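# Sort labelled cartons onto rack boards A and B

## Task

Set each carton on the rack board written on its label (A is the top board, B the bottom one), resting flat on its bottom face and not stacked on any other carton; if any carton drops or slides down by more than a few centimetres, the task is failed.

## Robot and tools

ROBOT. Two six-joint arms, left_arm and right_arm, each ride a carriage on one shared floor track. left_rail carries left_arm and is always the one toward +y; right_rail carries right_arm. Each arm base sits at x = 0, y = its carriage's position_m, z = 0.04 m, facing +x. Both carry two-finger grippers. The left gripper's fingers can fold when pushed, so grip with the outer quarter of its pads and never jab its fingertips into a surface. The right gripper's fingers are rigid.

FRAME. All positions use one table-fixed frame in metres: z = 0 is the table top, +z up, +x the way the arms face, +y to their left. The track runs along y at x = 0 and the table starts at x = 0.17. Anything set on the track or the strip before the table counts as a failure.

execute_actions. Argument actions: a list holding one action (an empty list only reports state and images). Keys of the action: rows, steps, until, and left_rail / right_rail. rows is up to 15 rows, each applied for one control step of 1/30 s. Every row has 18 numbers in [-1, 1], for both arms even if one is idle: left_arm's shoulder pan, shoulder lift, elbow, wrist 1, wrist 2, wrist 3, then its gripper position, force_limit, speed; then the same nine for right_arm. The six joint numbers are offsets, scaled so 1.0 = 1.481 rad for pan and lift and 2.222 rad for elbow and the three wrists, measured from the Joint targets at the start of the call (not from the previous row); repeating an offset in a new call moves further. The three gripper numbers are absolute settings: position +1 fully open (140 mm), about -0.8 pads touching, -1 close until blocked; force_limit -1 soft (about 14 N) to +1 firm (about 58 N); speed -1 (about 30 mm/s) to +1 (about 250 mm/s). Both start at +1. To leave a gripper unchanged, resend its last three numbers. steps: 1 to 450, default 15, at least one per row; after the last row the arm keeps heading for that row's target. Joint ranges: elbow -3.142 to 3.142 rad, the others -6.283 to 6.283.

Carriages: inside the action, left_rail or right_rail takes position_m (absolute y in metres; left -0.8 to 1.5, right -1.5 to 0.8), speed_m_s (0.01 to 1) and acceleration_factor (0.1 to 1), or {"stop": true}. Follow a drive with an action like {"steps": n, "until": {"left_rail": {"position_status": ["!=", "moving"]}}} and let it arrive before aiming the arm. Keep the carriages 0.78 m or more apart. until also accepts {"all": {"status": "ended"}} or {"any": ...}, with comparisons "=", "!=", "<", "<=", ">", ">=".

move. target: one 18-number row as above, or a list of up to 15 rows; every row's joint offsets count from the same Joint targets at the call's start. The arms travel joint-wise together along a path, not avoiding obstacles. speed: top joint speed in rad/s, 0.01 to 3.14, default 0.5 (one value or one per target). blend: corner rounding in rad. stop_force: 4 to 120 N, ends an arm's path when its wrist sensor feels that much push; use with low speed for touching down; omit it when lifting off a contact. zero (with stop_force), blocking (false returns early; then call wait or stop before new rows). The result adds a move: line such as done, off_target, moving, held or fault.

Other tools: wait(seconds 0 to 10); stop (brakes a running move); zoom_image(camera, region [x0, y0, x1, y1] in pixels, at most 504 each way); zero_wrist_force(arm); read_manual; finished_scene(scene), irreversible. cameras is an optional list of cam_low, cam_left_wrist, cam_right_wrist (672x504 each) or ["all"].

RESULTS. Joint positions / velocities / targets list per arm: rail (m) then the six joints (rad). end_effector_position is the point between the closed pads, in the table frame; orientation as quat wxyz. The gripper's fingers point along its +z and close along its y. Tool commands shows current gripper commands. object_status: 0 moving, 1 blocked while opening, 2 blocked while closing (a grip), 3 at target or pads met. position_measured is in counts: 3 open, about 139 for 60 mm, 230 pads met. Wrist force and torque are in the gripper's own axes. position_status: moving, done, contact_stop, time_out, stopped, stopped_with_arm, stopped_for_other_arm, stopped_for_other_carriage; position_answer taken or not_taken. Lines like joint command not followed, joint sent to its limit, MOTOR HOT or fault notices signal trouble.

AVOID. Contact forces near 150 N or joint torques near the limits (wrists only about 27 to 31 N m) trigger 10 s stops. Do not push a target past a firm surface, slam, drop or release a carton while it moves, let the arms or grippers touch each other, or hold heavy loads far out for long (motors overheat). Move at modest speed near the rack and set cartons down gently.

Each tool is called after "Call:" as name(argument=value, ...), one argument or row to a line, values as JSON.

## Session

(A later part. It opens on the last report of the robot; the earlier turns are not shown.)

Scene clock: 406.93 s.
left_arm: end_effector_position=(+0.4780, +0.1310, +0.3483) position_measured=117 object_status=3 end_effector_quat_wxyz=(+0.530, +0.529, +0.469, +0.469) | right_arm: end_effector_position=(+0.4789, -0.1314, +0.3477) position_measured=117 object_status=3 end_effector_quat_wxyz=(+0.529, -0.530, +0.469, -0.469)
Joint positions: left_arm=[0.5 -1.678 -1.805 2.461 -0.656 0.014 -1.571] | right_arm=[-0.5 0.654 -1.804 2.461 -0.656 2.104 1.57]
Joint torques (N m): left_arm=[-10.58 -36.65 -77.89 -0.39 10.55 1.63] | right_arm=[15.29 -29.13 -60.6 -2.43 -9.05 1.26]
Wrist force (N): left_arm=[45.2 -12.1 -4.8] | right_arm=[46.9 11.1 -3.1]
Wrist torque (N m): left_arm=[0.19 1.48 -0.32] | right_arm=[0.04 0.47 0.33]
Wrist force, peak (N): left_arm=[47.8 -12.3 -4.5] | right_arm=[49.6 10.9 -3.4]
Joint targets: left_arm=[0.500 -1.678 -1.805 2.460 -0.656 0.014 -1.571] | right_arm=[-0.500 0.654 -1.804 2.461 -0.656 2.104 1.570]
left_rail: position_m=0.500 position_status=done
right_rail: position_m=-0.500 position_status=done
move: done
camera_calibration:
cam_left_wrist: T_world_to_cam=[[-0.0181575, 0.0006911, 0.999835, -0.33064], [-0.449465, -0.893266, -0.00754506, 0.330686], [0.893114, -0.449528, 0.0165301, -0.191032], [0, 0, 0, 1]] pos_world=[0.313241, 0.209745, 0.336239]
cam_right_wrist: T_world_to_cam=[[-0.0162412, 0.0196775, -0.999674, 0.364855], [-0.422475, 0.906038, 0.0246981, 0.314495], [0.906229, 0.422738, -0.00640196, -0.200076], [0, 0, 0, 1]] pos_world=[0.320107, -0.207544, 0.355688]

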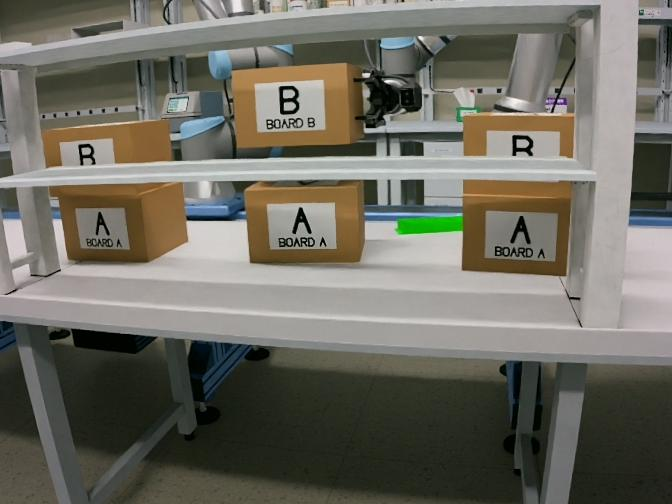

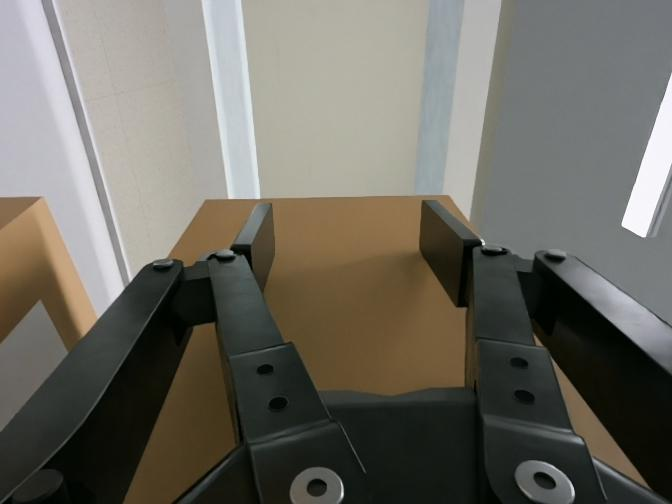

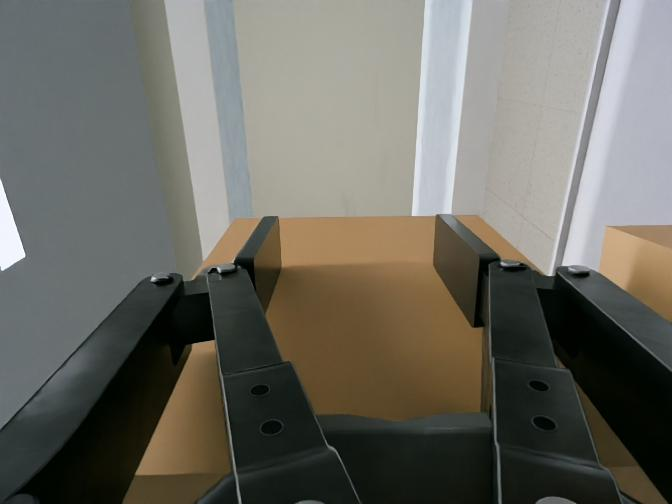

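Call:
move(
  target=[0,-0.00535,-0.00254,0.00611,0,0,0.1,-1,0,0,-0.00535,-0.00254,0.00611,0,0,0.1,-1,0],
  speed=0.05,
)

Call:
move(
  target=[
    [0.0636,0.02008,-0.00925,-0.00413,0.04239,0,0.1,-1,0,-0.03757,0.02008,-0.00925,-0.00413,-0.02504,0,0.1,-1,0],
    [0.12409,0.04218,-0.02013,-0.00799,0.08271,0,0.1,-1,0,-0.07068,0.04218,-0.02013,-0.00799,-0.04711,0,0.1,-1,0],
    [0.18128,0.06569,-0.03236,-0.01142,0.12083,0,0.1,-1,0,-0.09987,0.06569,-0.03236,-0.01142,-0.06656,0,0.1,-1,0],
    [0.23496,0.09026,-0.04588,-0.01427,0.1566,0,0.1,-1,0,-0.12557,0.09026,-0.04588,-0.01427,-0.08369,0,0.1,-1,0],
  ],
  speed=0.09,
  blend=0.02,
  cameras=["all"],
)

Scene clock: 436.87 s.
left_arm: end_effector_position=(+0.4780, +0.1310, +0.3533) position_measured=117 object_status=3 end_effector_quat_wxyz=(+0.530, +0.529, +0.469, +0.469) | right_arm: end_effector_position=(+0.4788, -0.1314, +0.3527) position_measured=117 object_status=3 end_effector_quat_wxyz=(+0.529, -0.530, +0.469, -0.469)
Joint positions: left_arm=[0.5 -1.678 -1.813 2.455 -0.642 0.014 -1.571] | right_arm=[-0.5 0.654 -1.812 2.455 -0.642 2.104 1.57]
Joint torques (N m): left_arm=[-12.78 -37.04 -77.1 -0.19 11.32 1.59] | right_arm=[17.66 -27.99 -60.35 -2.8 -11.46 1.23]
Wrist force (N): left_arm=[44.7 -11.9 -4.3] | right_arm=[46.4 11.0 -3.2]
Wrist torque (N m): left_arm=[0.20 1.47 -0.32] | right_arm=[0.04 0.44 0.33]
Wrist force, peak (N): left_arm=[45.6 -11.9 -4.6] | right_arm=[46.9 11.3 -3.2]
Joint targets: left_arm=[0.500 -1.678 -1.813 2.455 -0.642 0.014 -1.571] | right_arm=[-0.500 0.654 -1.812 2.455 -0.642 2.104 1.570]
left_rail: position_m=0.500 position_status=done
right_rail: position_m=-0.500 position_status=done
move: done

Scene clock: 441.17 s.
left_arm: end_effector_position=(+0.5979, +0.1309, +0.3533) position_measured=117 object_status=3 end_effector_quat_wxyz=(+0.529, +0.529, +0.469, +0.469) | right_arm: end_effector_position=(+0.5989, -0.1317, +0.3526) position_measured=117 object_status=3 end_effector_quat_wxyz=(+0.529, -0.530, +0.469, -0.469)
Joint positions: left_arm=[0.5 -1.33 -1.679 2.353 -0.674 0.362 -1.571] | right_arm=[-0.5 0.468 -1.678 2.353 -0.674 1.918 1.57]
Joint torques (N m): left_arm=[-10.46 -8.53 -75.94 -11.05 22.2 1.46] | right_arm=[10.75 -25.39 -59.42 -15.16 -22.01 1.27]
Wrist force (N): left_arm=[41.0 -8.3 -4.5] | right_arm=[42.4 12.3 -2.7]
Wrist torque (N m): left_arm=[-0.02 1.32 -0.58] | right_arm=[-0.30 0.34 -0.22]
Wrist force, peak (N): left_arm=[47.7 -11.3 -4.7] | right_arm=[49.3 10.5 -3.7]
Joint targets: left_arm=[0.500 -1.330 -1.679 2.353 -0.674 0.362 -1.571] | right_arm=[-0.500 0.468 -1.678 2.353 -0.674 1.918 1.570]
left_rail: position_m=0.500 position_status=done
right_rail: position_m=-0.500 position_status=done
move: done
camera_calibration:
cam_left_wrist: T_world_to_cam=[[-0.0182031, 0.000602174, 0.999834, -0.333424], [-0.449462, -0.893267, -0.00764497, 0.384558], [0.893114, -0.449527, 0.0165309, -0.298244], [0, 0, 0, 1]] pos_world=[0.433141, 0.209645, 0.341238]
cam_right_wrist: T_world_to_cam=[[-0.0162826, 0.0197689, -0.999672, 0.371848], [-0.422436, 0.906053, 0.0247982, 0.365424], [0.906246, 0.422701, -0.00640179, -0.308729], [0, 0, 0, 1]] pos_world=[0.440207, -0.207944, 0.360688]

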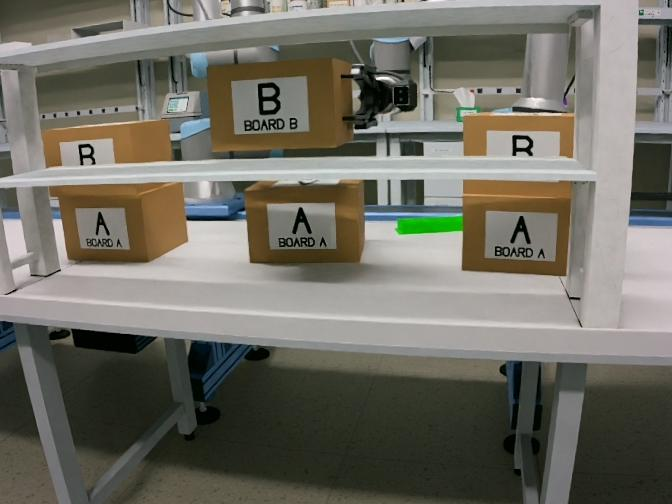

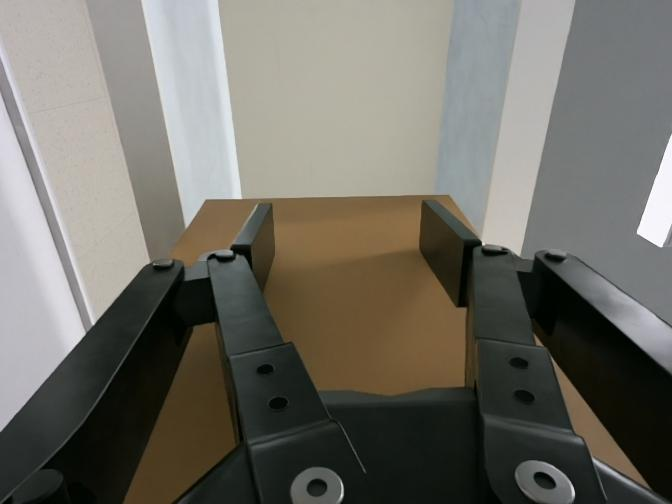

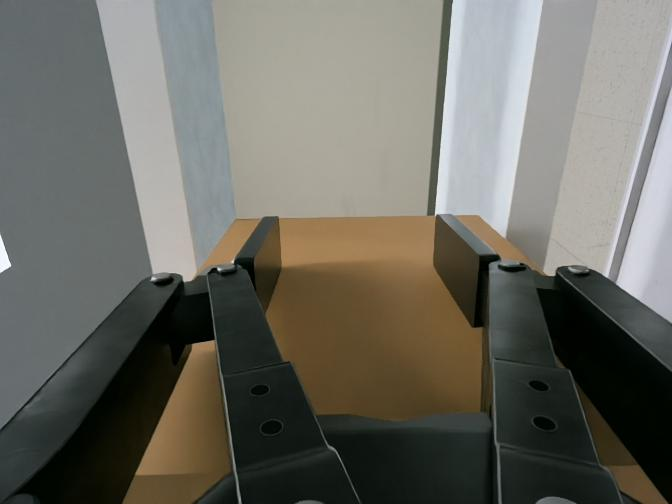

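Call:
move(
  target=[
    [0.04981,0.02515,-0.01472,-0.00207,0.0332,0,0.1,-1,0,-0.02274,0.02515,-0.01472,-0.00207,-0.01516,0,0.1,-1,0],
    [0.09599,0.05074,-0.03053,-0.0033,0.06398,0,0.1,-1,0,-0.04284,0.05074,-0.03053,-0.0033,-0.02856,0,0.1,-1,0],
    [0.13858,0.07646,-0.04735,-0.00363,0.09237,0,0.1,-1,0,-0.06072,0.07646,-0.04735,-0.00363,-0.04047,0,0.1,-1,0],
    [0.17787,0.10229,-0.06512,-0.00306,0.11856,0,0.1,-1,0,-0.07663,0.10229,-0.06512,-0.00306,-0.05108,0,0.1,-1,0],
    [0.21409,0.12811,-0.0838,-0.0016,0.1427,0,0.1,-1,0,-0.0909,0.12811,-0.0838,-0.0016,-0.06059,0,0.1,-1,0],
    [0.24735,0.1538,-0.10329,0.00077,0.16487,0,0.1,-1,0,-0.10368,0.1538,-0.10329,0.00077,-0.06911,0,0.1,-1,0],
  ],
  speed=0.08,
  blend=0.02,
  cameras=["cam_low"],
)

Scene clock: 458.53 s.
left_arm: end_effector_position=(+0.7779, +0.1310, +0.3532) position_measured=117 object_status=3 end_effector_quat_wxyz=(+0.529, +0.529, +0.469, +0.469) | right_arm: end_effector_position=(+0.7788, -0.1322, +0.3524) position_measured=117 object_status=3 end_effector_quat_wxyz=(+0.529, -0.530, +0.469, -0.469)
Joint positions: left_arm=[0.5 -0.964 -1.451 2.124 -0.672 0.728 -1.571] | right_arm=[-0.5 0.315 -1.451 2.124 -0.672 1.764 1.57]
Joint torques (N m): left_arm=[-18.4 -29.74 -71.78 -1.75 20.83 1.47] | right_arm=[14.31 -52.16 -58.83 -3.61 -20.13 1.15]
Wrist force (N): left_arm=[36.8 -7.2 -3.8] | right_arm=[38.4 16.0 -2.0]
Wrist torque (N m): left_arm=[-0.10 1.29 -0.49] | right_arm=[-0.31 0.36 -0.83]
Wrist force, peak (N): left_arm=[44.3 -9.0 -4.3] | right_arm=[45.5 13.9 -2.8]
Joint targets: left_arm=[0.500 -0.963 -1.451 2.123 -0.672 0.729 -1.571] | right_arm=[-0.500 0.315 -1.450 2.124 -0.672 1.764 1.570]
left_rail: position_m=0.500 position_status=done
right_rail: position_m=-0.500 position_status=done
move: done
Images, in order (width x height): cam_low 672x504.

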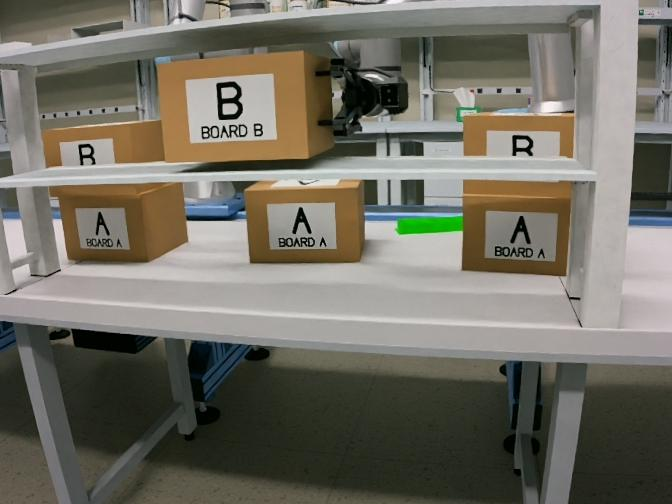

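Call:
move(
  target=[0,0.02046,0.00936,-0.023,0,0,0.1,-1,0,0,0.02046,0.00936,-0.023,0,0,0.1,-1,0],
  speed=0.02,
  stop_force=9,
  cameras=["cam_low","cam_right_wrist"],
)

Scene clock: 466.67 s.
left_arm: end_effector_position=(+0.7780, +0.1311, +0.3357) position_measured=117 object_status=3 end_effector_quat_wxyz=(+0.529, +0.529, +0.469, +0.469) | right_arm: end_effector_position=(+0.7788, -0.1323, +0.3344) position_measured=117 object_status=3 end_effector_quat_wxyz=(+0.529, -0.530, +0.469, -0.469)
Joint positions: left_arm=[0.5 -0.963 -1.43 2.138 -0.708 0.729 -1.571] | right_arm=[-0.5 0.315 -1.428 2.139 -0.709 1.764 1.57]
Joint torques (N m): left_arm=[-23.95 -73.12 -67.32 -2.12 19.07 1.34] | right_arm=[20.15 -70.3 -51.66 -2.57 -19.09 1.12]
Wrist force (N): left_arm=[36.3 -1.3 -4.3] | right_arm=[37.6 7.4 -2.2]
Wrist torque (N m): left_arm=[0.22 1.20 -0.39] | right_arm=[-1.00 0.35 -0.53]
Wrist force, peak (N): left_arm=[39.0 2.7 -1.0] | right_arm=[39.4 15.7 -2.1]
Joint targets: left_arm=[0.500 -0.963 -1.430 2.138 -0.708 0.729 -1.571] | right_arm=[-0.500 0.315 -1.428 2.139 -0.709 1.764 1.570]
left_rail: position_m=0.500 position_status=done
right_rail: position_m=-0.500 position_status=done
move: contact (left_arm, right_arm); left_arm: the wrist 1 is farthest, 0.015 rad from its target; right_arm: the wrist 1 is farthest, 0.014 rad from its target
camera_calibration:
cam_right_wrist: T_world_to_cam=[[-0.0161829, 0.0200362, -0.999668, 0.356487], [-0.422357, 0.906085, 0.0249978, 0.442216], [0.906285, 0.422621, -0.00620059, -0.471778], [0, 0, 0, 1]] pos_world=[0.620107, -0.208444, 0.342389]
Images, in order (width x height): cam_low 672x504, cam_right_wrist 672x504.

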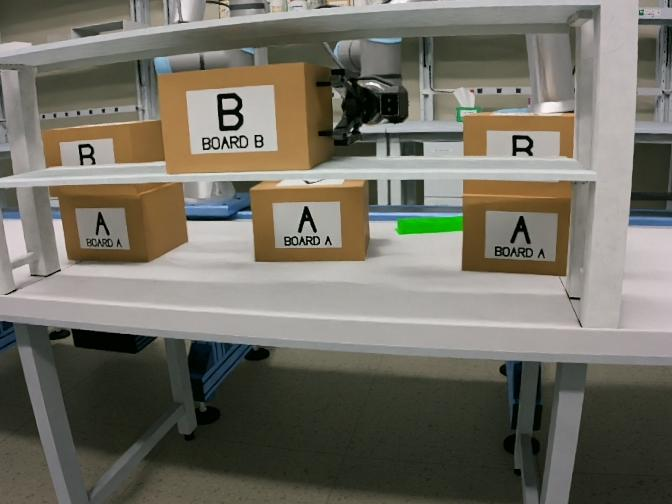

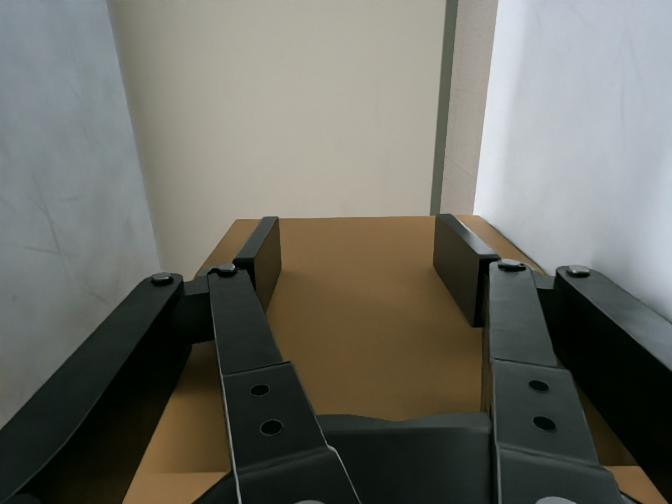

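Call:
move(
  target=[0,0.00164,0.00075,-0.00184,0,0,0.1,-1,0,0,0.00164,0.00075,-0.00184,0,0,0.1,-1,0],
  speed=0.03,
)

Call:
move(
  target=[0.0506,-0.0367,0.0291,-0.0046,0.0338,0,0.1,-1,0,-0.0804,-0.0367,0.0291,-0.0046,-0.0536,0,0.1,-1,0],
  speed=0.08,
)

Call:
move(
  target=[
    [-0.5498,-0.293,0.1607,0.0347,-0.3665,0,0.1,-1,0,0.1935,-0.293,0.1607,0.0347,0.129,0,0.1,-1,0],
    [-0.5498,-0.3906,0.0903,0.1701,-0.3665,0,0.1,-1,0,0.1935,-0.3906,0.0903,0.1701,0.129,0,0.1,-1,0],
  ],
  speed=0.5,
  blend=0.03,
  cameras=["all"],
)

Call:
execute_actions(
  actions=[
    {"left_rail":{"position_m":0.95,"acceleration_factor":0.4},"right_rail":{"position_m":-0.05,"acceleration_factor":0.4},"steps":200,"until":{"all":{"status":"ended"}}},
  ],
  cameras=["all"],
)

Scene clock: 503.80 s.
left_arm: end_effector_position=(+0.7780, +0.1311, +0.3339) position_measured=117 object_status=3 end_effector_quat_wxyz=(+0.530, +0.529, +0.469, +0.469) | right_arm: end_effector_position=(+0.7788, -0.1323, +0.3326) position_measured=117 object_status=3 end_effector_quat_wxyz=(+0.529, -0.530, +0.469, -0.469)
Joint positions: left_arm=[0.5 -0.963 -1.428 2.139 -0.712 0.729 -1.571] | right_arm=[-0.5 0.315 -1.426 2.14 -0.714 1.764 1.57]
Joint torques (N m): left_arm=[-22.2 -22.14 -34.38 -5.74 18.89 1.53] | right_arm=[20.55 -35.53 -26.96 -6.9 -19.17 1.24]
Wrist force (N): left_arm=[40.5 11.9 0.4] | right_arm=[38.7 -3.9 -1.7]
Wrist torque (N m): left_arm=[0.01 1.41 -0.63] | right_arm=[-0.84 0.24 -0.40]
Wrist force, peak (N): left_arm=[40.5 11.9 0.4] | right_arm=[40.2 2.7 -2.1]
Joint targets: left_arm=[0.500 -0.963 -1.427 2.140 -0.712 0.729 -1.571] | right_arm=[-0.500 0.315 -1.426 2.140 -0.714 1.764 1.570]
left_rail: position_m=0.500 position_status=done
right_rail: position_m=-0.500 position_status=done
move: done

Scene clock: 505.70 s.
left_arm: end_effector_position=(+0.7780, +0.1935, +0.3331) position_measured=117 object_status=3 end_effector_quat_wxyz=(+0.530, +0.529, +0.469, +0.469) | right_arm: end_effector_position=(+0.7782, -0.1941, +0.3318) position_measured=117 object_status=3 end_effector_quat_wxyz=(+0.529, -0.530, +0.469, -0.469)
Joint positions: left_arm=[0.5 -0.889 -1.482 2.204 -0.722 0.804 -1.571] | right_arm=[-0.5 0.196 -1.48 2.205 -0.724 1.645 1.57]
Joint torques (N m): left_arm=[16.21 -68.87 -29.48 -5.17 1.75 1.74] | right_arm=[-16.1 -57.85 -27.13 -7.65 -2.89 1.13]
Wrist force (N): left_arm=[0.1 0.4 -0.4] | right_arm=[2.5 6.0 2.1]
Wrist torque (N m): left_arm=[0.10 0.10 -0.20] | right_arm=[0.66 -0.69 -0.47]
Wrist force, peak (N): left_arm=[40.8 14.0 0.3] | right_arm=[38.4 -5.3 -2.0]
Joint targets: left_arm=[0.500 -0.888 -1.482 2.204 -0.722 0.804 -1.571] | right_arm=[-0.500 0.195 -1.480 2.205 -0.724 1.645 1.570]
left_rail: position_m=0.500 position_status=done
right_rail: position_m=-0.500 position_status=done
move: done

Scene clock: 508.53 s.
left_arm: end_effector_position=(+0.4778, +0.1882, +0.4484) position_measured=117 object_status=3 end_effector_quat_wxyz=(+0.530, +0.529, +0.469, +0.469) | right_arm: end_effector_position=(+0.4789, -0.1886, +0.4474) position_measured=117 object_status=3 end_effector_quat_wxyz=(+0.529, -0.530, +0.469, -0.469)
Joint positions: left_arm=[0.5 -1.703 -2.06 2.405 -0.345 -0.011 -1.571] | right_arm=[-0.5 0.482 -2.059 2.406 -0.346 1.932 1.57]
Joint torques (N m): left_arm=[-14.52 -20.31 -56.22 3.64 -2.36 1.33] | right_arm=[12.42 -16.8 -49.86 0.35 3.35 1.12]
Wrist force (N): left_arm=[0.3 0.0 0.0] | right_arm=[2.5 5.5 1.7]
Wrist torque (N m): left_arm=[0.04 0.06 -0.23] | right_arm=[0.55 -0.68 -0.47]
Wrist force, peak (N): left_arm=[1.9 -0.3 2.2] | right_arm=[3.5 6.5 3.7]
Joint targets: left_arm=[0.500 -1.703 -2.060 2.405 -0.344 -0.011 -1.571] | right_arm=[-0.500 0.482 -2.059 2.406 -0.346 1.932 1.570]
left_rail: position_m=0.500 position_status=done
right_rail: position_m=-0.500 position_status=done
move: done
camera_calibration:
cam_left_wrist: T_world_to_cam=[[-0.0182044, 0.000604334, 0.999834, -0.430729], [-0.449582, -0.893206, -0.00764583, 0.382511], [0.893053, -0.449647, 0.0165319, -0.166745], [0, 0, 0, 1]] pos_world=[0.313041, 0.266945, 0.436338]
cam_right_wrist: T_world_to_cam=[[-0.0161901, 0.0198128, -0.999673, 0.465669], [-0.422356, 0.906091, 0.0247983, 0.363831], [0.906285, 0.422619, -0.00630163, -0.175443], [0, 0, 0, 1]] pos_world=[0.320207, -0.264745, 0.455388]

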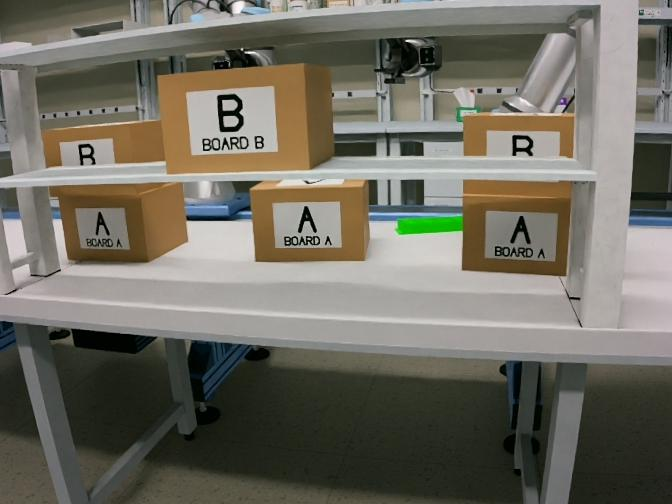

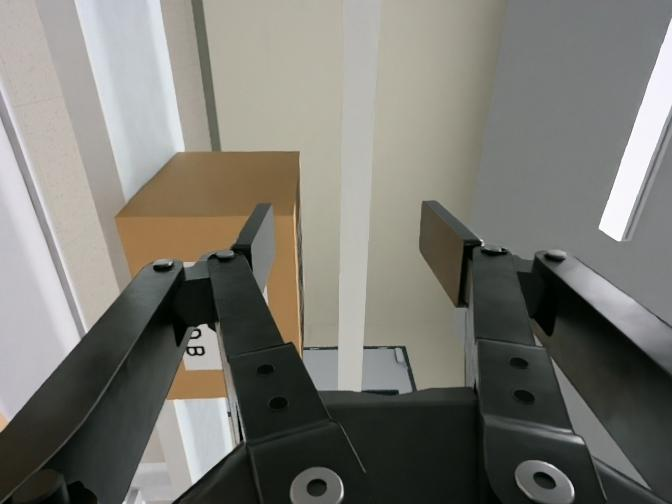

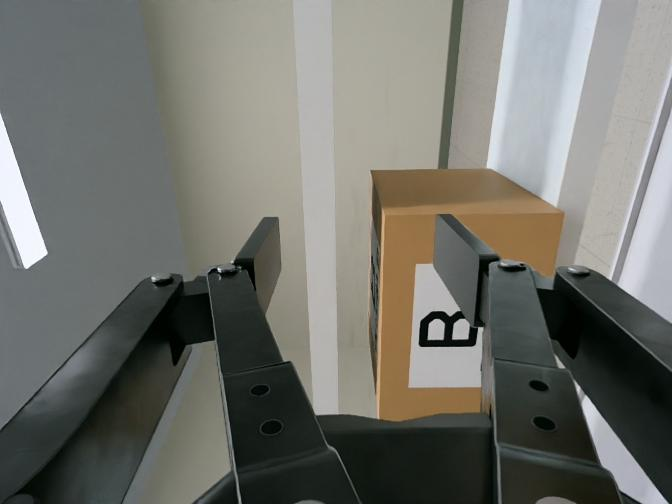

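Scene clock: 511.37 s.
left_arm: end_effector_position=(+0.4778, +0.6382, +0.4485) position_measured=117 object_status=3 end_effector_quat_wxyz=(+0.530, +0.529, +0.469, +0.469) | right_arm: end_effector_position=(+0.4789, +0.2614, +0.4475) position_measured=117 object_status=3 end_effector_quat_wxyz=(+0.529, -0.530, +0.469, -0.469)
Joint positions: left_arm=[0.95 -1.703 -2.06 2.405 -0.344 -0.011 -1.571] | right_arm=[-0.05 0.482 -2.059 2.406 -0.346 1.932 1.57]
Joint torques (N m): left_arm=[1.47 -4.64 -52.35 1.37 -1.69 1.77] | right_arm=[6.55 -10.86 -44.26 -0.11 -0.39 1.3]
Wrist force (N): left_arm=[0.1 -0.2 -0.2] | right_arm=[2.5 5.7 1.8]
Wrist torque (N m): left_arm=[0.02 0.10 -0.23] | right_arm=[0.59 -0.68 -0.47]
Wrist force, peak (N): left_arm=[-0.9 0.0 -0.2] | right_arm=[3.3 5.9 1.8]
Joint targets: left_arm=[0.950 -1.703 -2.060 2.405 -0.344 -0.011 -1.571] | right_arm=[-0.050 0.482 -2.059 2.406 -0.346 1.932 1.570]
Tool commands: left_gripper/position=+0.1 left_gripper/force_limit=-1.0 left_gripper/speed=+0.0 right_gripper/position=+0.1 right_gripper/force_limit=-1.0 right_gripper/speed=+0.0
left_rail: position_m=0.950 position_status=done
right_rail: position_m=-0.050 position_status=done
camera_calibration:
cam_left_wrist: T_world_to_cam=[[-0.0181587, 0.000693257, 0.999835, -0.431179], [-0.449585, -0.893206, -0.00754591, 0.784411], [0.893053, -0.449648, 0.0165311, 0.0355959], [0, 0, 0, 1]] pos_world=[0.313041, 0.716945, 0.436439]
cam_right_wrist: T_world_to_cam=[[-0.0161895, 0.0198114, -0.999673, 0.456853], [-0.422356, 0.906091, 0.0247968, -0.0439113], [0.906285, 0.422619, -0.00630164, -0.365621], [0, 0, 0, 1]] pos_world=[0.320207, 0.185255, 0.455488]

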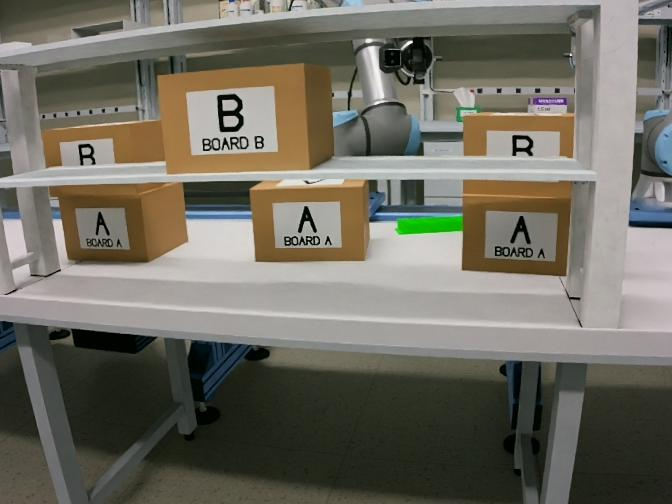

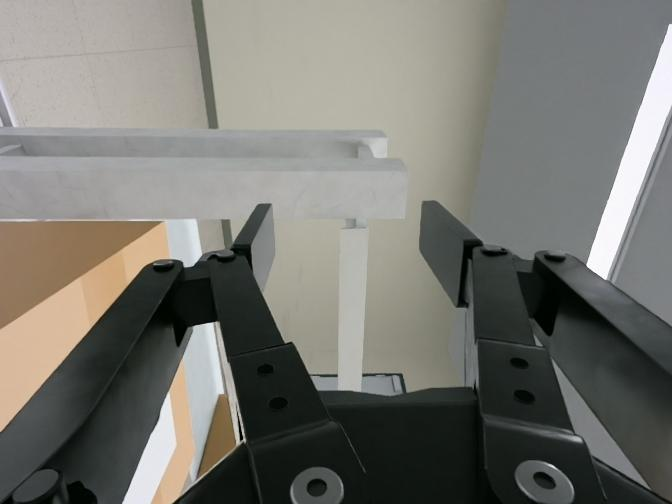

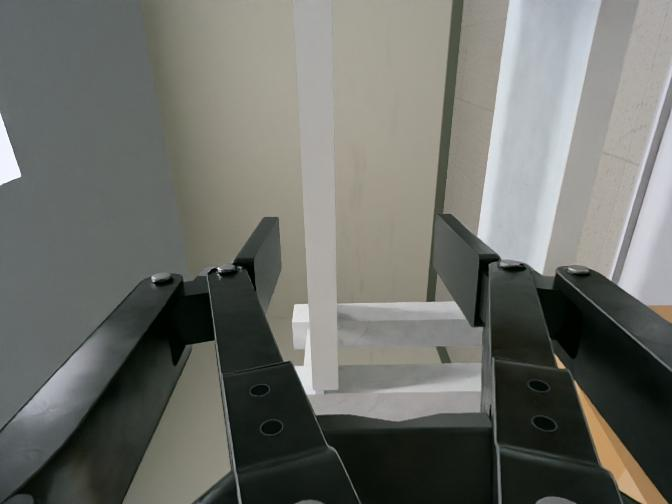

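Call:
execute_actions(
  actions=[
    {"left_rail":{"position_m":0.975},"right_rail":{"position_m":-0.025},"steps":100,"until":{"all":{"status":"ended"}}},
  ],
)

Call:
move(
  target=[-0.1522,0.1756,0.1256,-0.2429,-0.1011,0,0.1,-1,0,0.0819,0.1751,0.1253,-0.2423,0.0543,0,0.1,-1,0],
  speed=0.3,
  stop_force=25,
  cameras=["all"],
)

Scene clock: 547.23 s.
left_arm: end_effector_position=(+0.4778, +0.6632, +0.4485) position_measured=117 object_status=3 end_effector_quat_wxyz=(+0.530, +0.529, +0.469, +0.469) | right_arm: end_effector_position=(+0.4789, +0.2864, +0.4475) position_measured=117 object_status=3 end_effector_quat_wxyz=(+0.529, -0.530, +0.469, -0.469)
Joint positions: left_arm=[0.975 -1.703 -2.06 2.405 -0.344 -0.011 -1.571] | right_arm=[-0.025 0.482 -2.059 2.406 -0.346 1.932 1.57]
Joint torques (N m): left_arm=[8.31 13.13 -45.63 -0.59 1.58 1.83] | right_arm=[1.6 -9.05 -36.05 -0.94 -2.22 1.03]
Wrist force (N): left_arm=[-0.2 -0.3 0.0] | right_arm=[2.1 5.5 1.9]
Wrist torque (N m): left_arm=[-0.04 0.15 -0.23] | right_arm=[0.58 -0.59 -0.47]
Wrist force, peak (N): left_arm=[0.7 -0.3 -0.1] | right_arm=[3.1 5.8 1.6]
Joint targets: left_arm=[0.975 -1.703 -2.060 2.405 -0.344 -0.011 -1.571] | right_arm=[-0.025 0.482 -2.059 2.406 -0.346 1.932 1.570]
Tool commands: left_gripper/position=+0.1 left_gripper/force_limit=-1.0 left_gripper/speed=+0.0 right_gripper/position=+0.1 right_gripper/force_limit=-1.0 right_gripper/speed=+0.0
left_rail: position_m=0.975 position_status=done
right_rail: position_m=-0.025 position_status=done

Scene clock: 550.13 s.
left_arm: end_effector_position=(+0.4231, +0.6635, +0.2556) position_measured=117 object_status=3 end_effector_quat_wxyz=(+0.530, +0.529, +0.469, +0.468) | right_arm: end_effector_position=(+0.4230, +0.2864, +0.2553) position_measured=117 object_status=3 end_effector_quat_wxyz=(+0.529, -0.530, +0.469, -0.469)
Joint positions: left_arm=[0.975 -1.928 -1.8 2.684 -0.884 -0.235 -1.571] | right_arm=[-0.025 0.603 -1.8 2.684 -0.884 2.052 1.57]
Joint torques (N m): left_arm=[-14.9 15.32 -18.89 -1.51 -2.01 1.65] | right_arm=[13.14 -0.58 -20.15 -7.11 3.51 1.22]
Wrist force (N): left_arm=[0.0 -0.4 -0.2] | right_arm=[2.1 5.6 2.5]
Wrist torque (N m): left_arm=[-0.02 0.11 -0.22] | right_arm=[0.61 -0.62 -0.50]
Wrist force, peak (N): left_arm=[2.5 0.3 0.2] | right_arm=[2.2 6.8 1.5]
Joint targets: left_arm=[0.975 -1.928 -1.800 2.684 -0.884 -0.235 -1.571] | right_arm=[-0.025 0.603 -1.800 2.684 -0.884 2.052 1.570]
left_rail: position_m=0.975 position_status=done
right_rail: position_m=-0.025 position_status=done
move: done
camera_calibration:
cam_left_wrist: T_world_to_cam=[[-0.0180626, 0.00110866, 0.999836, -0.239656], [-0.450273, -0.892862, -0.00714441, 0.780874], [0.892708, -0.450328, 0.0166266, 0.0996283], [0, 0, 0, 1]] pos_world=[0.258339, 0.742344, 0.24354]
cam_right_wrist: T_world_to_cam=[[-0.015658, 0.0200519, -0.999676, 0.26313], [-0.422977, 0.905801, 0.0247941, -0.0850944], [0.906005, 0.423228, -0.00570157, -0.326907], [0, 0, 0, 1]] pos_world=[0.264306, 0.210159, 0.263291]

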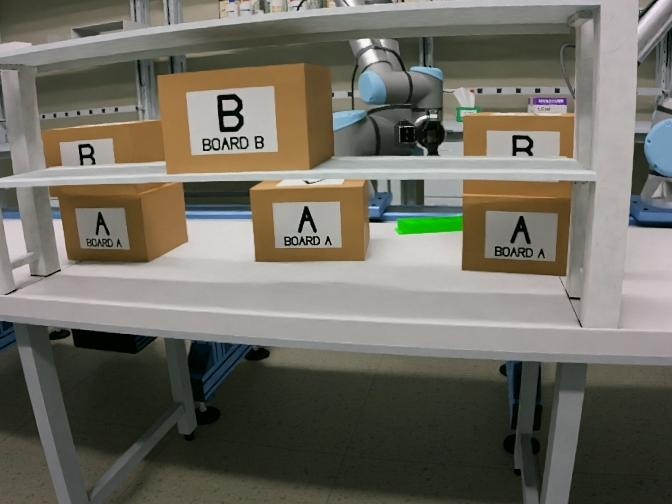

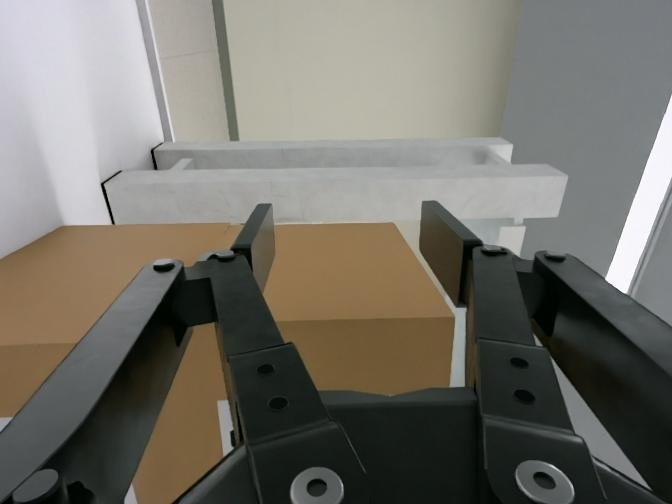

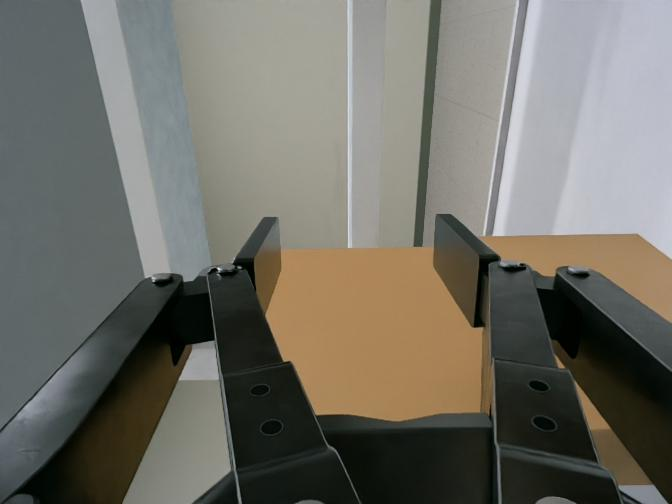

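Call:
move(
  target=[0.2052,0.0936,-0.0174,-0.0451,0.1369,0,0.1,-1,0,-0.105,0.0936,-0.0174,-0.0451,-0.07,0,0.1,-1,0],
  speed=0.3,
)

Call:
move(
  target=[0.0081,0.0882,-0.056,-0.0028,0.0054,0,0.1,-1,0,0.1441,0.0882,-0.056,-0.0028,0.0961,0,0.1,-1,0],
  speed=0.05,
  stop_force=15,
  cameras=["all"],
)

Scene clock: 577.33 s.
left_arm: end_effector_position=(+0.4979, +0.6633, +0.2352) position_measured=117 object_status=3 end_effector_quat_wxyz=(+0.530, +0.529, +0.469, +0.468) | right_arm: end_effector_position=(+0.4979, +0.2864, +0.2349) position_measured=117 object_status=3 end_effector_quat_wxyz=(+0.529, -0.530, +0.469, -0.469)
Joint positions: left_arm=[0.975 -1.625 -1.662 2.645 -0.984 0.069 -1.571] | right_arm=[-0.025 0.448 -1.661 2.645 -0.984 1.897 1.57]
Joint torques (N m): left_arm=[14.52 2.73 -39.3 -2.8 2.02 1.76] | right_arm=[-16.03 -10.77 -33.15 -7.33 -2.94 1.2]
Wrist force (N): left_arm=[0.2 -0.4 0.3] | right_arm=[2.3 5.9 2.0]
Wrist torque (N m): left_arm=[-0.04 0.09 -0.21] | right_arm=[0.74 -0.65 -0.43]
Wrist force, peak (N): left_arm=[1.8 -0.1 -0.3] | right_arm=[2.4 6.3 2.4]
Joint targets: left_arm=[0.975 -1.624 -1.662 2.645 -0.984 0.069 -1.571] | right_arm=[-0.025 0.448 -1.661 2.645 -0.984 1.897 1.570]
left_rail: position_m=0.975 position_status=done
right_rail: position_m=-0.025 position_status=done
move: done

Scene clock: 582.03 s.
left_arm: end_effector_position=(+0.4979, +0.6022, +0.2360) position_measured=117 object_status=3 end_effector_quat_wxyz=(+0.530, +0.529, +0.469, +0.468) | right_arm: end_effector_position=(+0.4998, +0.3471, +0.2357) position_measured=117 object_status=3 end_effector_quat_wxyz=(+0.529, -0.530, +0.469, -0.469)
Joint positions: left_arm=[0.975 -1.615 -1.555 2.544 -0.989 0.079 -1.571] | right_arm=[-0.025 0.623 -1.553 2.543 -0.99 2.073 1.57]
Joint torques (N m): left_arm=[-20.31 -49.43 -20.69 -0.16 3.18 1.55] | right_arm=[-9.39 -40.39 -19.54 0.03 -8.57 1.21]
Wrist force (N): left_arm=[10.0 0.6 0.2] | right_arm=[15.2 4.0 1.5]
Wrist torque (N m): left_arm=[-0.03 0.36 -0.41] | right_arm=[0.74 -0.45 -0.23]
Wrist force, peak (N): left_arm=[23.3 9.3 -8.6] | right_arm=[24.3 0.1 -0.5]
Joint targets: left_arm=[0.975 -1.615 -1.555 2.544 -0.989 0.079 -1.571] | right_arm=[-0.025 0.623 -1.553 2.543 -0.990 2.073 1.570]
left_rail: position_m=0.975 position_status=done
right_rail: position_m=-0.025 position_status=done
move: contact (left_arm, right_arm); left_arm: the shoulder lift is farthest, 0.024 rad from its target; right_arm: the shoulder pan is farthest, 0.038 rad from its target
camera_calibration:
cam_left_wrist: T_world_to_cam=[[-0.0181486, 0.00138193, 0.999834, -0.218798], [-0.450477, -0.892761, -0.00694293, 0.759725], [0.892604, -0.450528, 0.0168249, 0.00574608], [0, 0, 0, 1]] pos_world=[0.333138, 0.681144, 0.22394]
cam_right_wrist: T_world_to_cam=[[-0.0154254, 0.0202709, -0.999676, 0.243285], [-0.422863, 0.905852, 0.0248933, -0.10718], [0.906062, 0.42311, -0.00540129, -0.422351], [0, 0, 0, 1]] pos_world=[0.341107, 0.270858, 0.243593]

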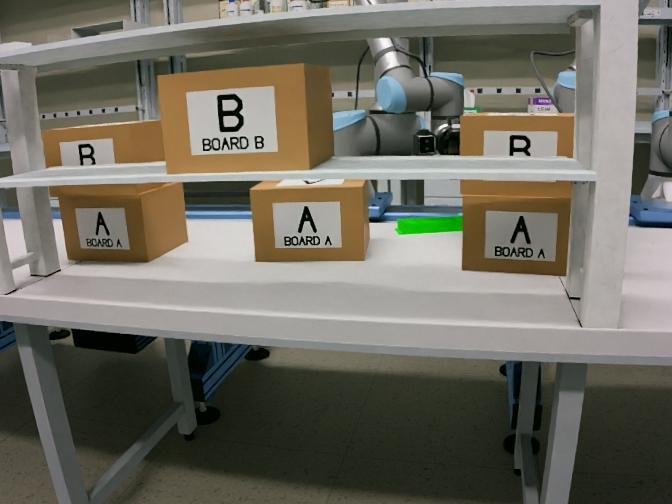

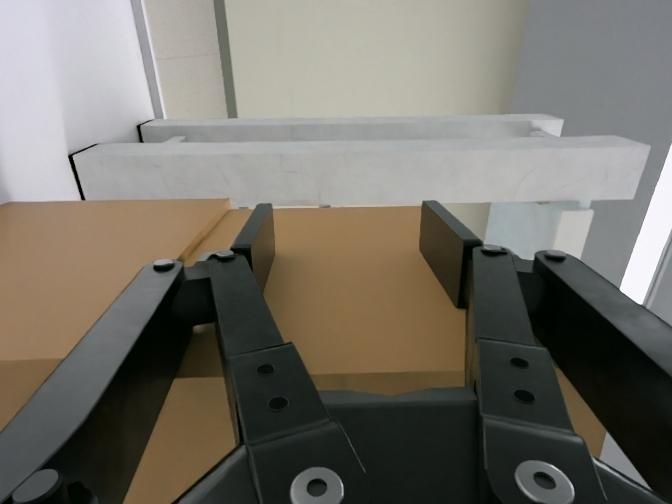

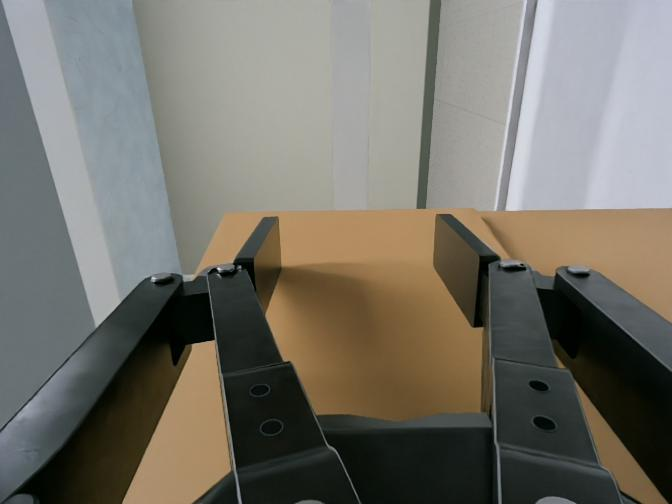

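Call:
move(
  target=[0.0012,0.0132,-0.0084,-0.0004,0.0008,0,0.1,-1,0,0.0216,0.0132,-0.0084,-0.0004,0.0144,0,0.1,-1,0],
  speed=0.02,
  stop_force=50,
  zero=false,
)

Scene clock: 591.33 s.
left_arm: end_effector_position=(+0.4979, +0.6004, +0.2359) position_measured=117 object_status=3 end_effector_quat_wxyz=(+0.530, +0.529, +0.469, +0.468) | right_arm: end_effector_position=(+0.4995, +0.3496, +0.2356) position_measured=117 object_status=3 end_effector_quat_wxyz=(+0.529, -0.530, +0.469, -0.469)
Joint positions: left_arm=[0.975 -1.614 -1.552 2.541 -0.989 0.079 -1.571] | right_arm=[-0.025 0.63 -1.549 2.539 -0.99 2.08 1.57]
Joint torques (N m): left_arm=[-32.09 -47.33 -39.91 -5.76 13.2 1.56] | right_arm=[11.86 -35.2 -23.02 0.24 -25.67 1.1]
Wrist force (N): left_arm=[42.5 5.7 -11.7] | right_arm=[50.6 -4.7 4.0]
Wrist torque (N m): left_arm=[-0.40 -0.54 -0.85] | right_arm=[0.85 0.35 0.02]
Wrist force, peak (N): left_arm=[50.7 12.0 -18.1] | right_arm=[56.1 -5.8 3.0]
Joint targets: left_arm=[0.975 -1.614 -1.552 2.541 -0.989 0.079 -1.571] | right_arm=[-0.025 0.630 -1.549 2.539 -0.990 2.080 1.570]
left_rail: position_m=0.975 position_status=done
right_rail: position_m=-0.025 position_status=done
move: contact (left_arm, right_arm); left_arm: the shoulder lift is farthest, 0.016 rad from its target; right_arm: the shoulder pan is farthest, 0.025 rad from its target

Call:
move(
  target=[
    [0,-0.02192,-0.00445,0.01906,0,0,0.1,-1,0,0,-0.02192,-0.00445,0.01906,0,0,0.1,-1,0],
    [0,-0.04286,-0.00921,0.03778,0,0,0.1,-1,0,0,-0.04286,-0.00921,0.03778,0,0,0.1,-1,0],
    [0,-0.06283,-0.01429,0.05616,0,0,0.1,-1,0,0,-0.06283,-0.01429,0.05616,0,0,0.1,-1,0],
    [0,-0.08182,-0.01968,0.07421,0,0,0.1,-1,0,0,-0.08182,-0.01968,0.07421,0,0,0.1,-1,0],
    [0,-0.09983,-0.02538,0.09192,0,0,0.1,-1,0,0,-0.09983,-0.02538,0.09192,0,0,0.1,-1,0],
    [0,-0.11686,-0.0314,0.10929,0,0,0.1,-1,0,0,-0.11686,-0.0314,0.10929,0,0,0.1,-1,0],
    [0,-0.13292,-0.03773,0.12633,0,0,0.1,-1,0,0,-0.13292,-0.03773,0.12633,0,0,0.1,-1,0],
    [0,-0.148,-0.04438,0.14302,0,0,0.1,-1,0,0,-0.148,-0.04438,0.14302,0,0,0.1,-1,0],
  ],
  speed=0.08,
  blend=0.015,
  cameras=["cam_low","cam_left_wrist"],
)

Scene clock: 613.07 s.
left_arm: end_effector_position=(+0.4979, +0.6004, +0.3458) position_measured=117 object_status=3 end_effector_quat_wxyz=(+0.530, +0.529, +0.469, +0.468) | right_arm: end_effector_position=(+0.4996, +0.3496, +0.3457) position_measured=117 object_status=3 end_effector_quat_wxyz=(+0.529, -0.530, +0.469, -0.469)
Joint positions: left_arm=[0.975 -1.614 -1.771 2.442 -0.672 0.079 -1.571] | right_arm=[-0.025 0.63 -1.768 2.44 -0.672 2.08 1.57]
Joint torques (N m): left_arm=[-6 -36.33 -74.86 -0.07 12.96 1.69] | right_arm=[28.44 -36.77 -57.7 -1.99 -7.33 1.39]
Wrist force (N): left_arm=[42.8 -7.8 -12.7] | right_arm=[47.4 14.8 5.7]
Wrist torque (N m): left_arm=[-0.18 -0.54 -0.63] | right_arm=[0.29 0.33 0.00]
Wrist force, peak (N): left_arm=[46.0 -8.6 -13.7] | right_arm=[50.6 14.4 6.0]
Joint targets: left_arm=[0.975 -1.614 -1.771 2.442 -0.672 0.079 -1.571] | right_arm=[-0.025 0.630 -1.768 2.440 -0.672 2.080 1.570]
left_rail: position_m=0.975 position_status=done
right_rail: position_m=-0.025 position_status=done
move: done
camera_calibration:
cam_left_wrist: T_world_to_cam=[[-0.0182416, 0.00119874, 0.999833, -0.328421], [-0.450192, -0.892903, -0.00714308, 0.75886], [0.892745, -0.450247, 0.0168277, 0.00280352], [0, 0, 0, 1]] pos_world=[0.333139, 0.679244, 0.33374]
Images, in order (width x height): cam_low 672x504, cam_left_wrist 672x504.

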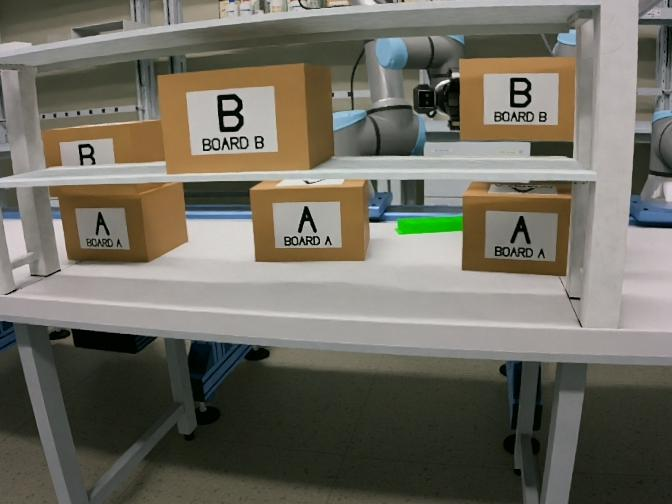

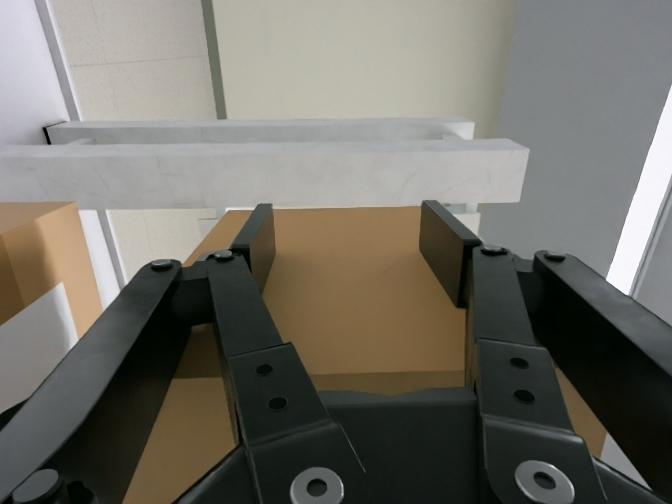

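Call:
execute_actions(
  actions=[
    {"left_rail":{"position_m":0.845,"acceleration_factor":0.1,"speed_m_s":0.06},"right_rail":{"position_m":-0.155,"acceleration_factor":0.1,"speed_m_s":0.06},"steps":200,"until":{"all":{"status":"ended"}}},
  ],
  cameras=["all"],
)

Scene clock: 646.33 s.
left_arm: end_effector_position=(+0.4979, +0.4704, +0.3459) position_measured=117 object_status=3 end_effector_quat_wxyz=(+0.530, +0.529, +0.469, +0.468) | right_arm: end_effector_position=(+0.4995, +0.2196, +0.3458) position_measured=117 object_status=3 end_effector_quat_wxyz=(+0.529, -0.530, +0.469, -0.469)
Joint positions: left_arm=[0.845 -1.614 -1.771 2.442 -0.672 0.079 -1.571] | right_arm=[-0.155 0.63 -1.768 2.44 -0.672 2.08 1.57]
Joint torques (N m): left_arm=[-7.08 -24.34 -75.21 -1.56 13.14 1.84] | right_arm=[37.49 -35.63 -50.57 -3 -7.5 0.96]
Wrist force (N): left_arm=[43.8 -7.4 -13.0] | right_arm=[48.4 14.5 5.1]
Wrist torque (N m): left_arm=[-0.24 -0.54 -0.63] | right_arm=[0.36 0.33 0.00]
Wrist force, peak (N): left_arm=[44.2 -8.1 -12.8] | right_arm=[48.7 15.5 5.6]
Joint targets: left_arm=[0.845 -1.614 -1.771 2.442 -0.672 0.079 -1.571] | right_arm=[-0.155 0.630 -1.768 2.440 -0.672 2.080 1.570]
Tool commands: left_gripper/position=+0.1 left_gripper/force_limit=-1.0 left_gripper/speed=+0.0 right_gripper/position=+0.1 right_gripper/force_limit=-1.0 right_gripper/speed=+0.0
left_rail: position_m=0.845 speed_m_s=0.06 position_status=done
right_rail: position_m=-0.155 speed_m_s=0.06 position_status=done
camera_calibration:
cam_left_wrist: T_world_to_cam=[[-0.0182416, 0.00119874, 0.999833, -0.328265], [-0.450192, -0.892903, -0.00714308, 0.642783], [0.892745, -0.450247, 0.0168277, -0.0557286], [0, 0, 0, 1]] pos_world=[0.333139, 0.549244, 0.33374]
cam_right_wrist: T_world_to_cam=[[-0.0155565, 0.0201026, -0.999677, 0.355995], [-0.422492, 0.906027, 0.024794, 0.00524379], [0.906233, 0.422741, -0.00560145, -0.367515], [0, 0, 0, 1]] pos_world=[0.340808, 0.143456, 0.353692]

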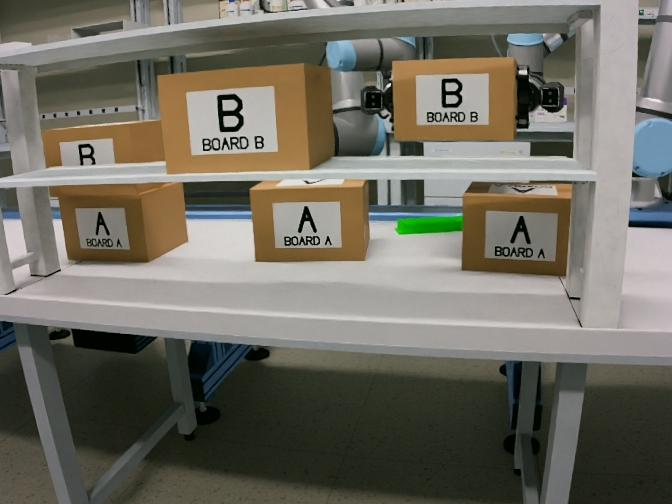

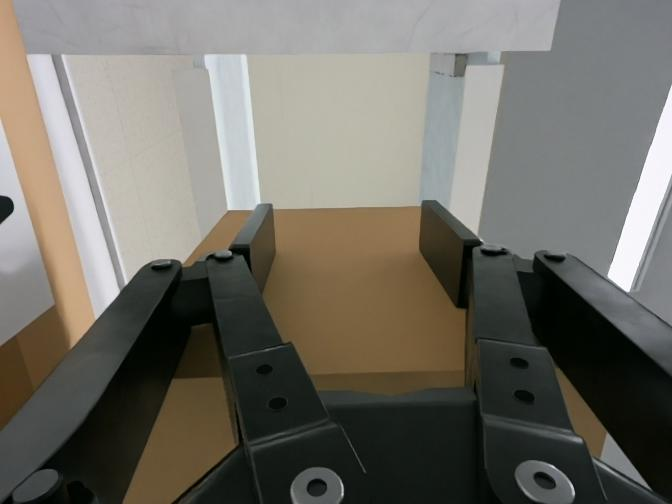

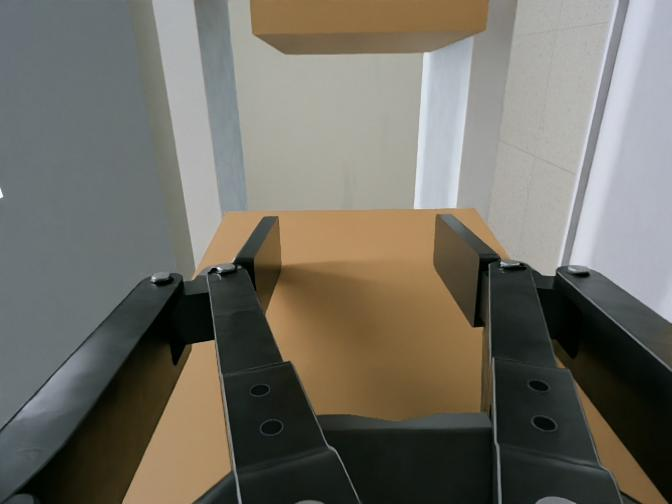

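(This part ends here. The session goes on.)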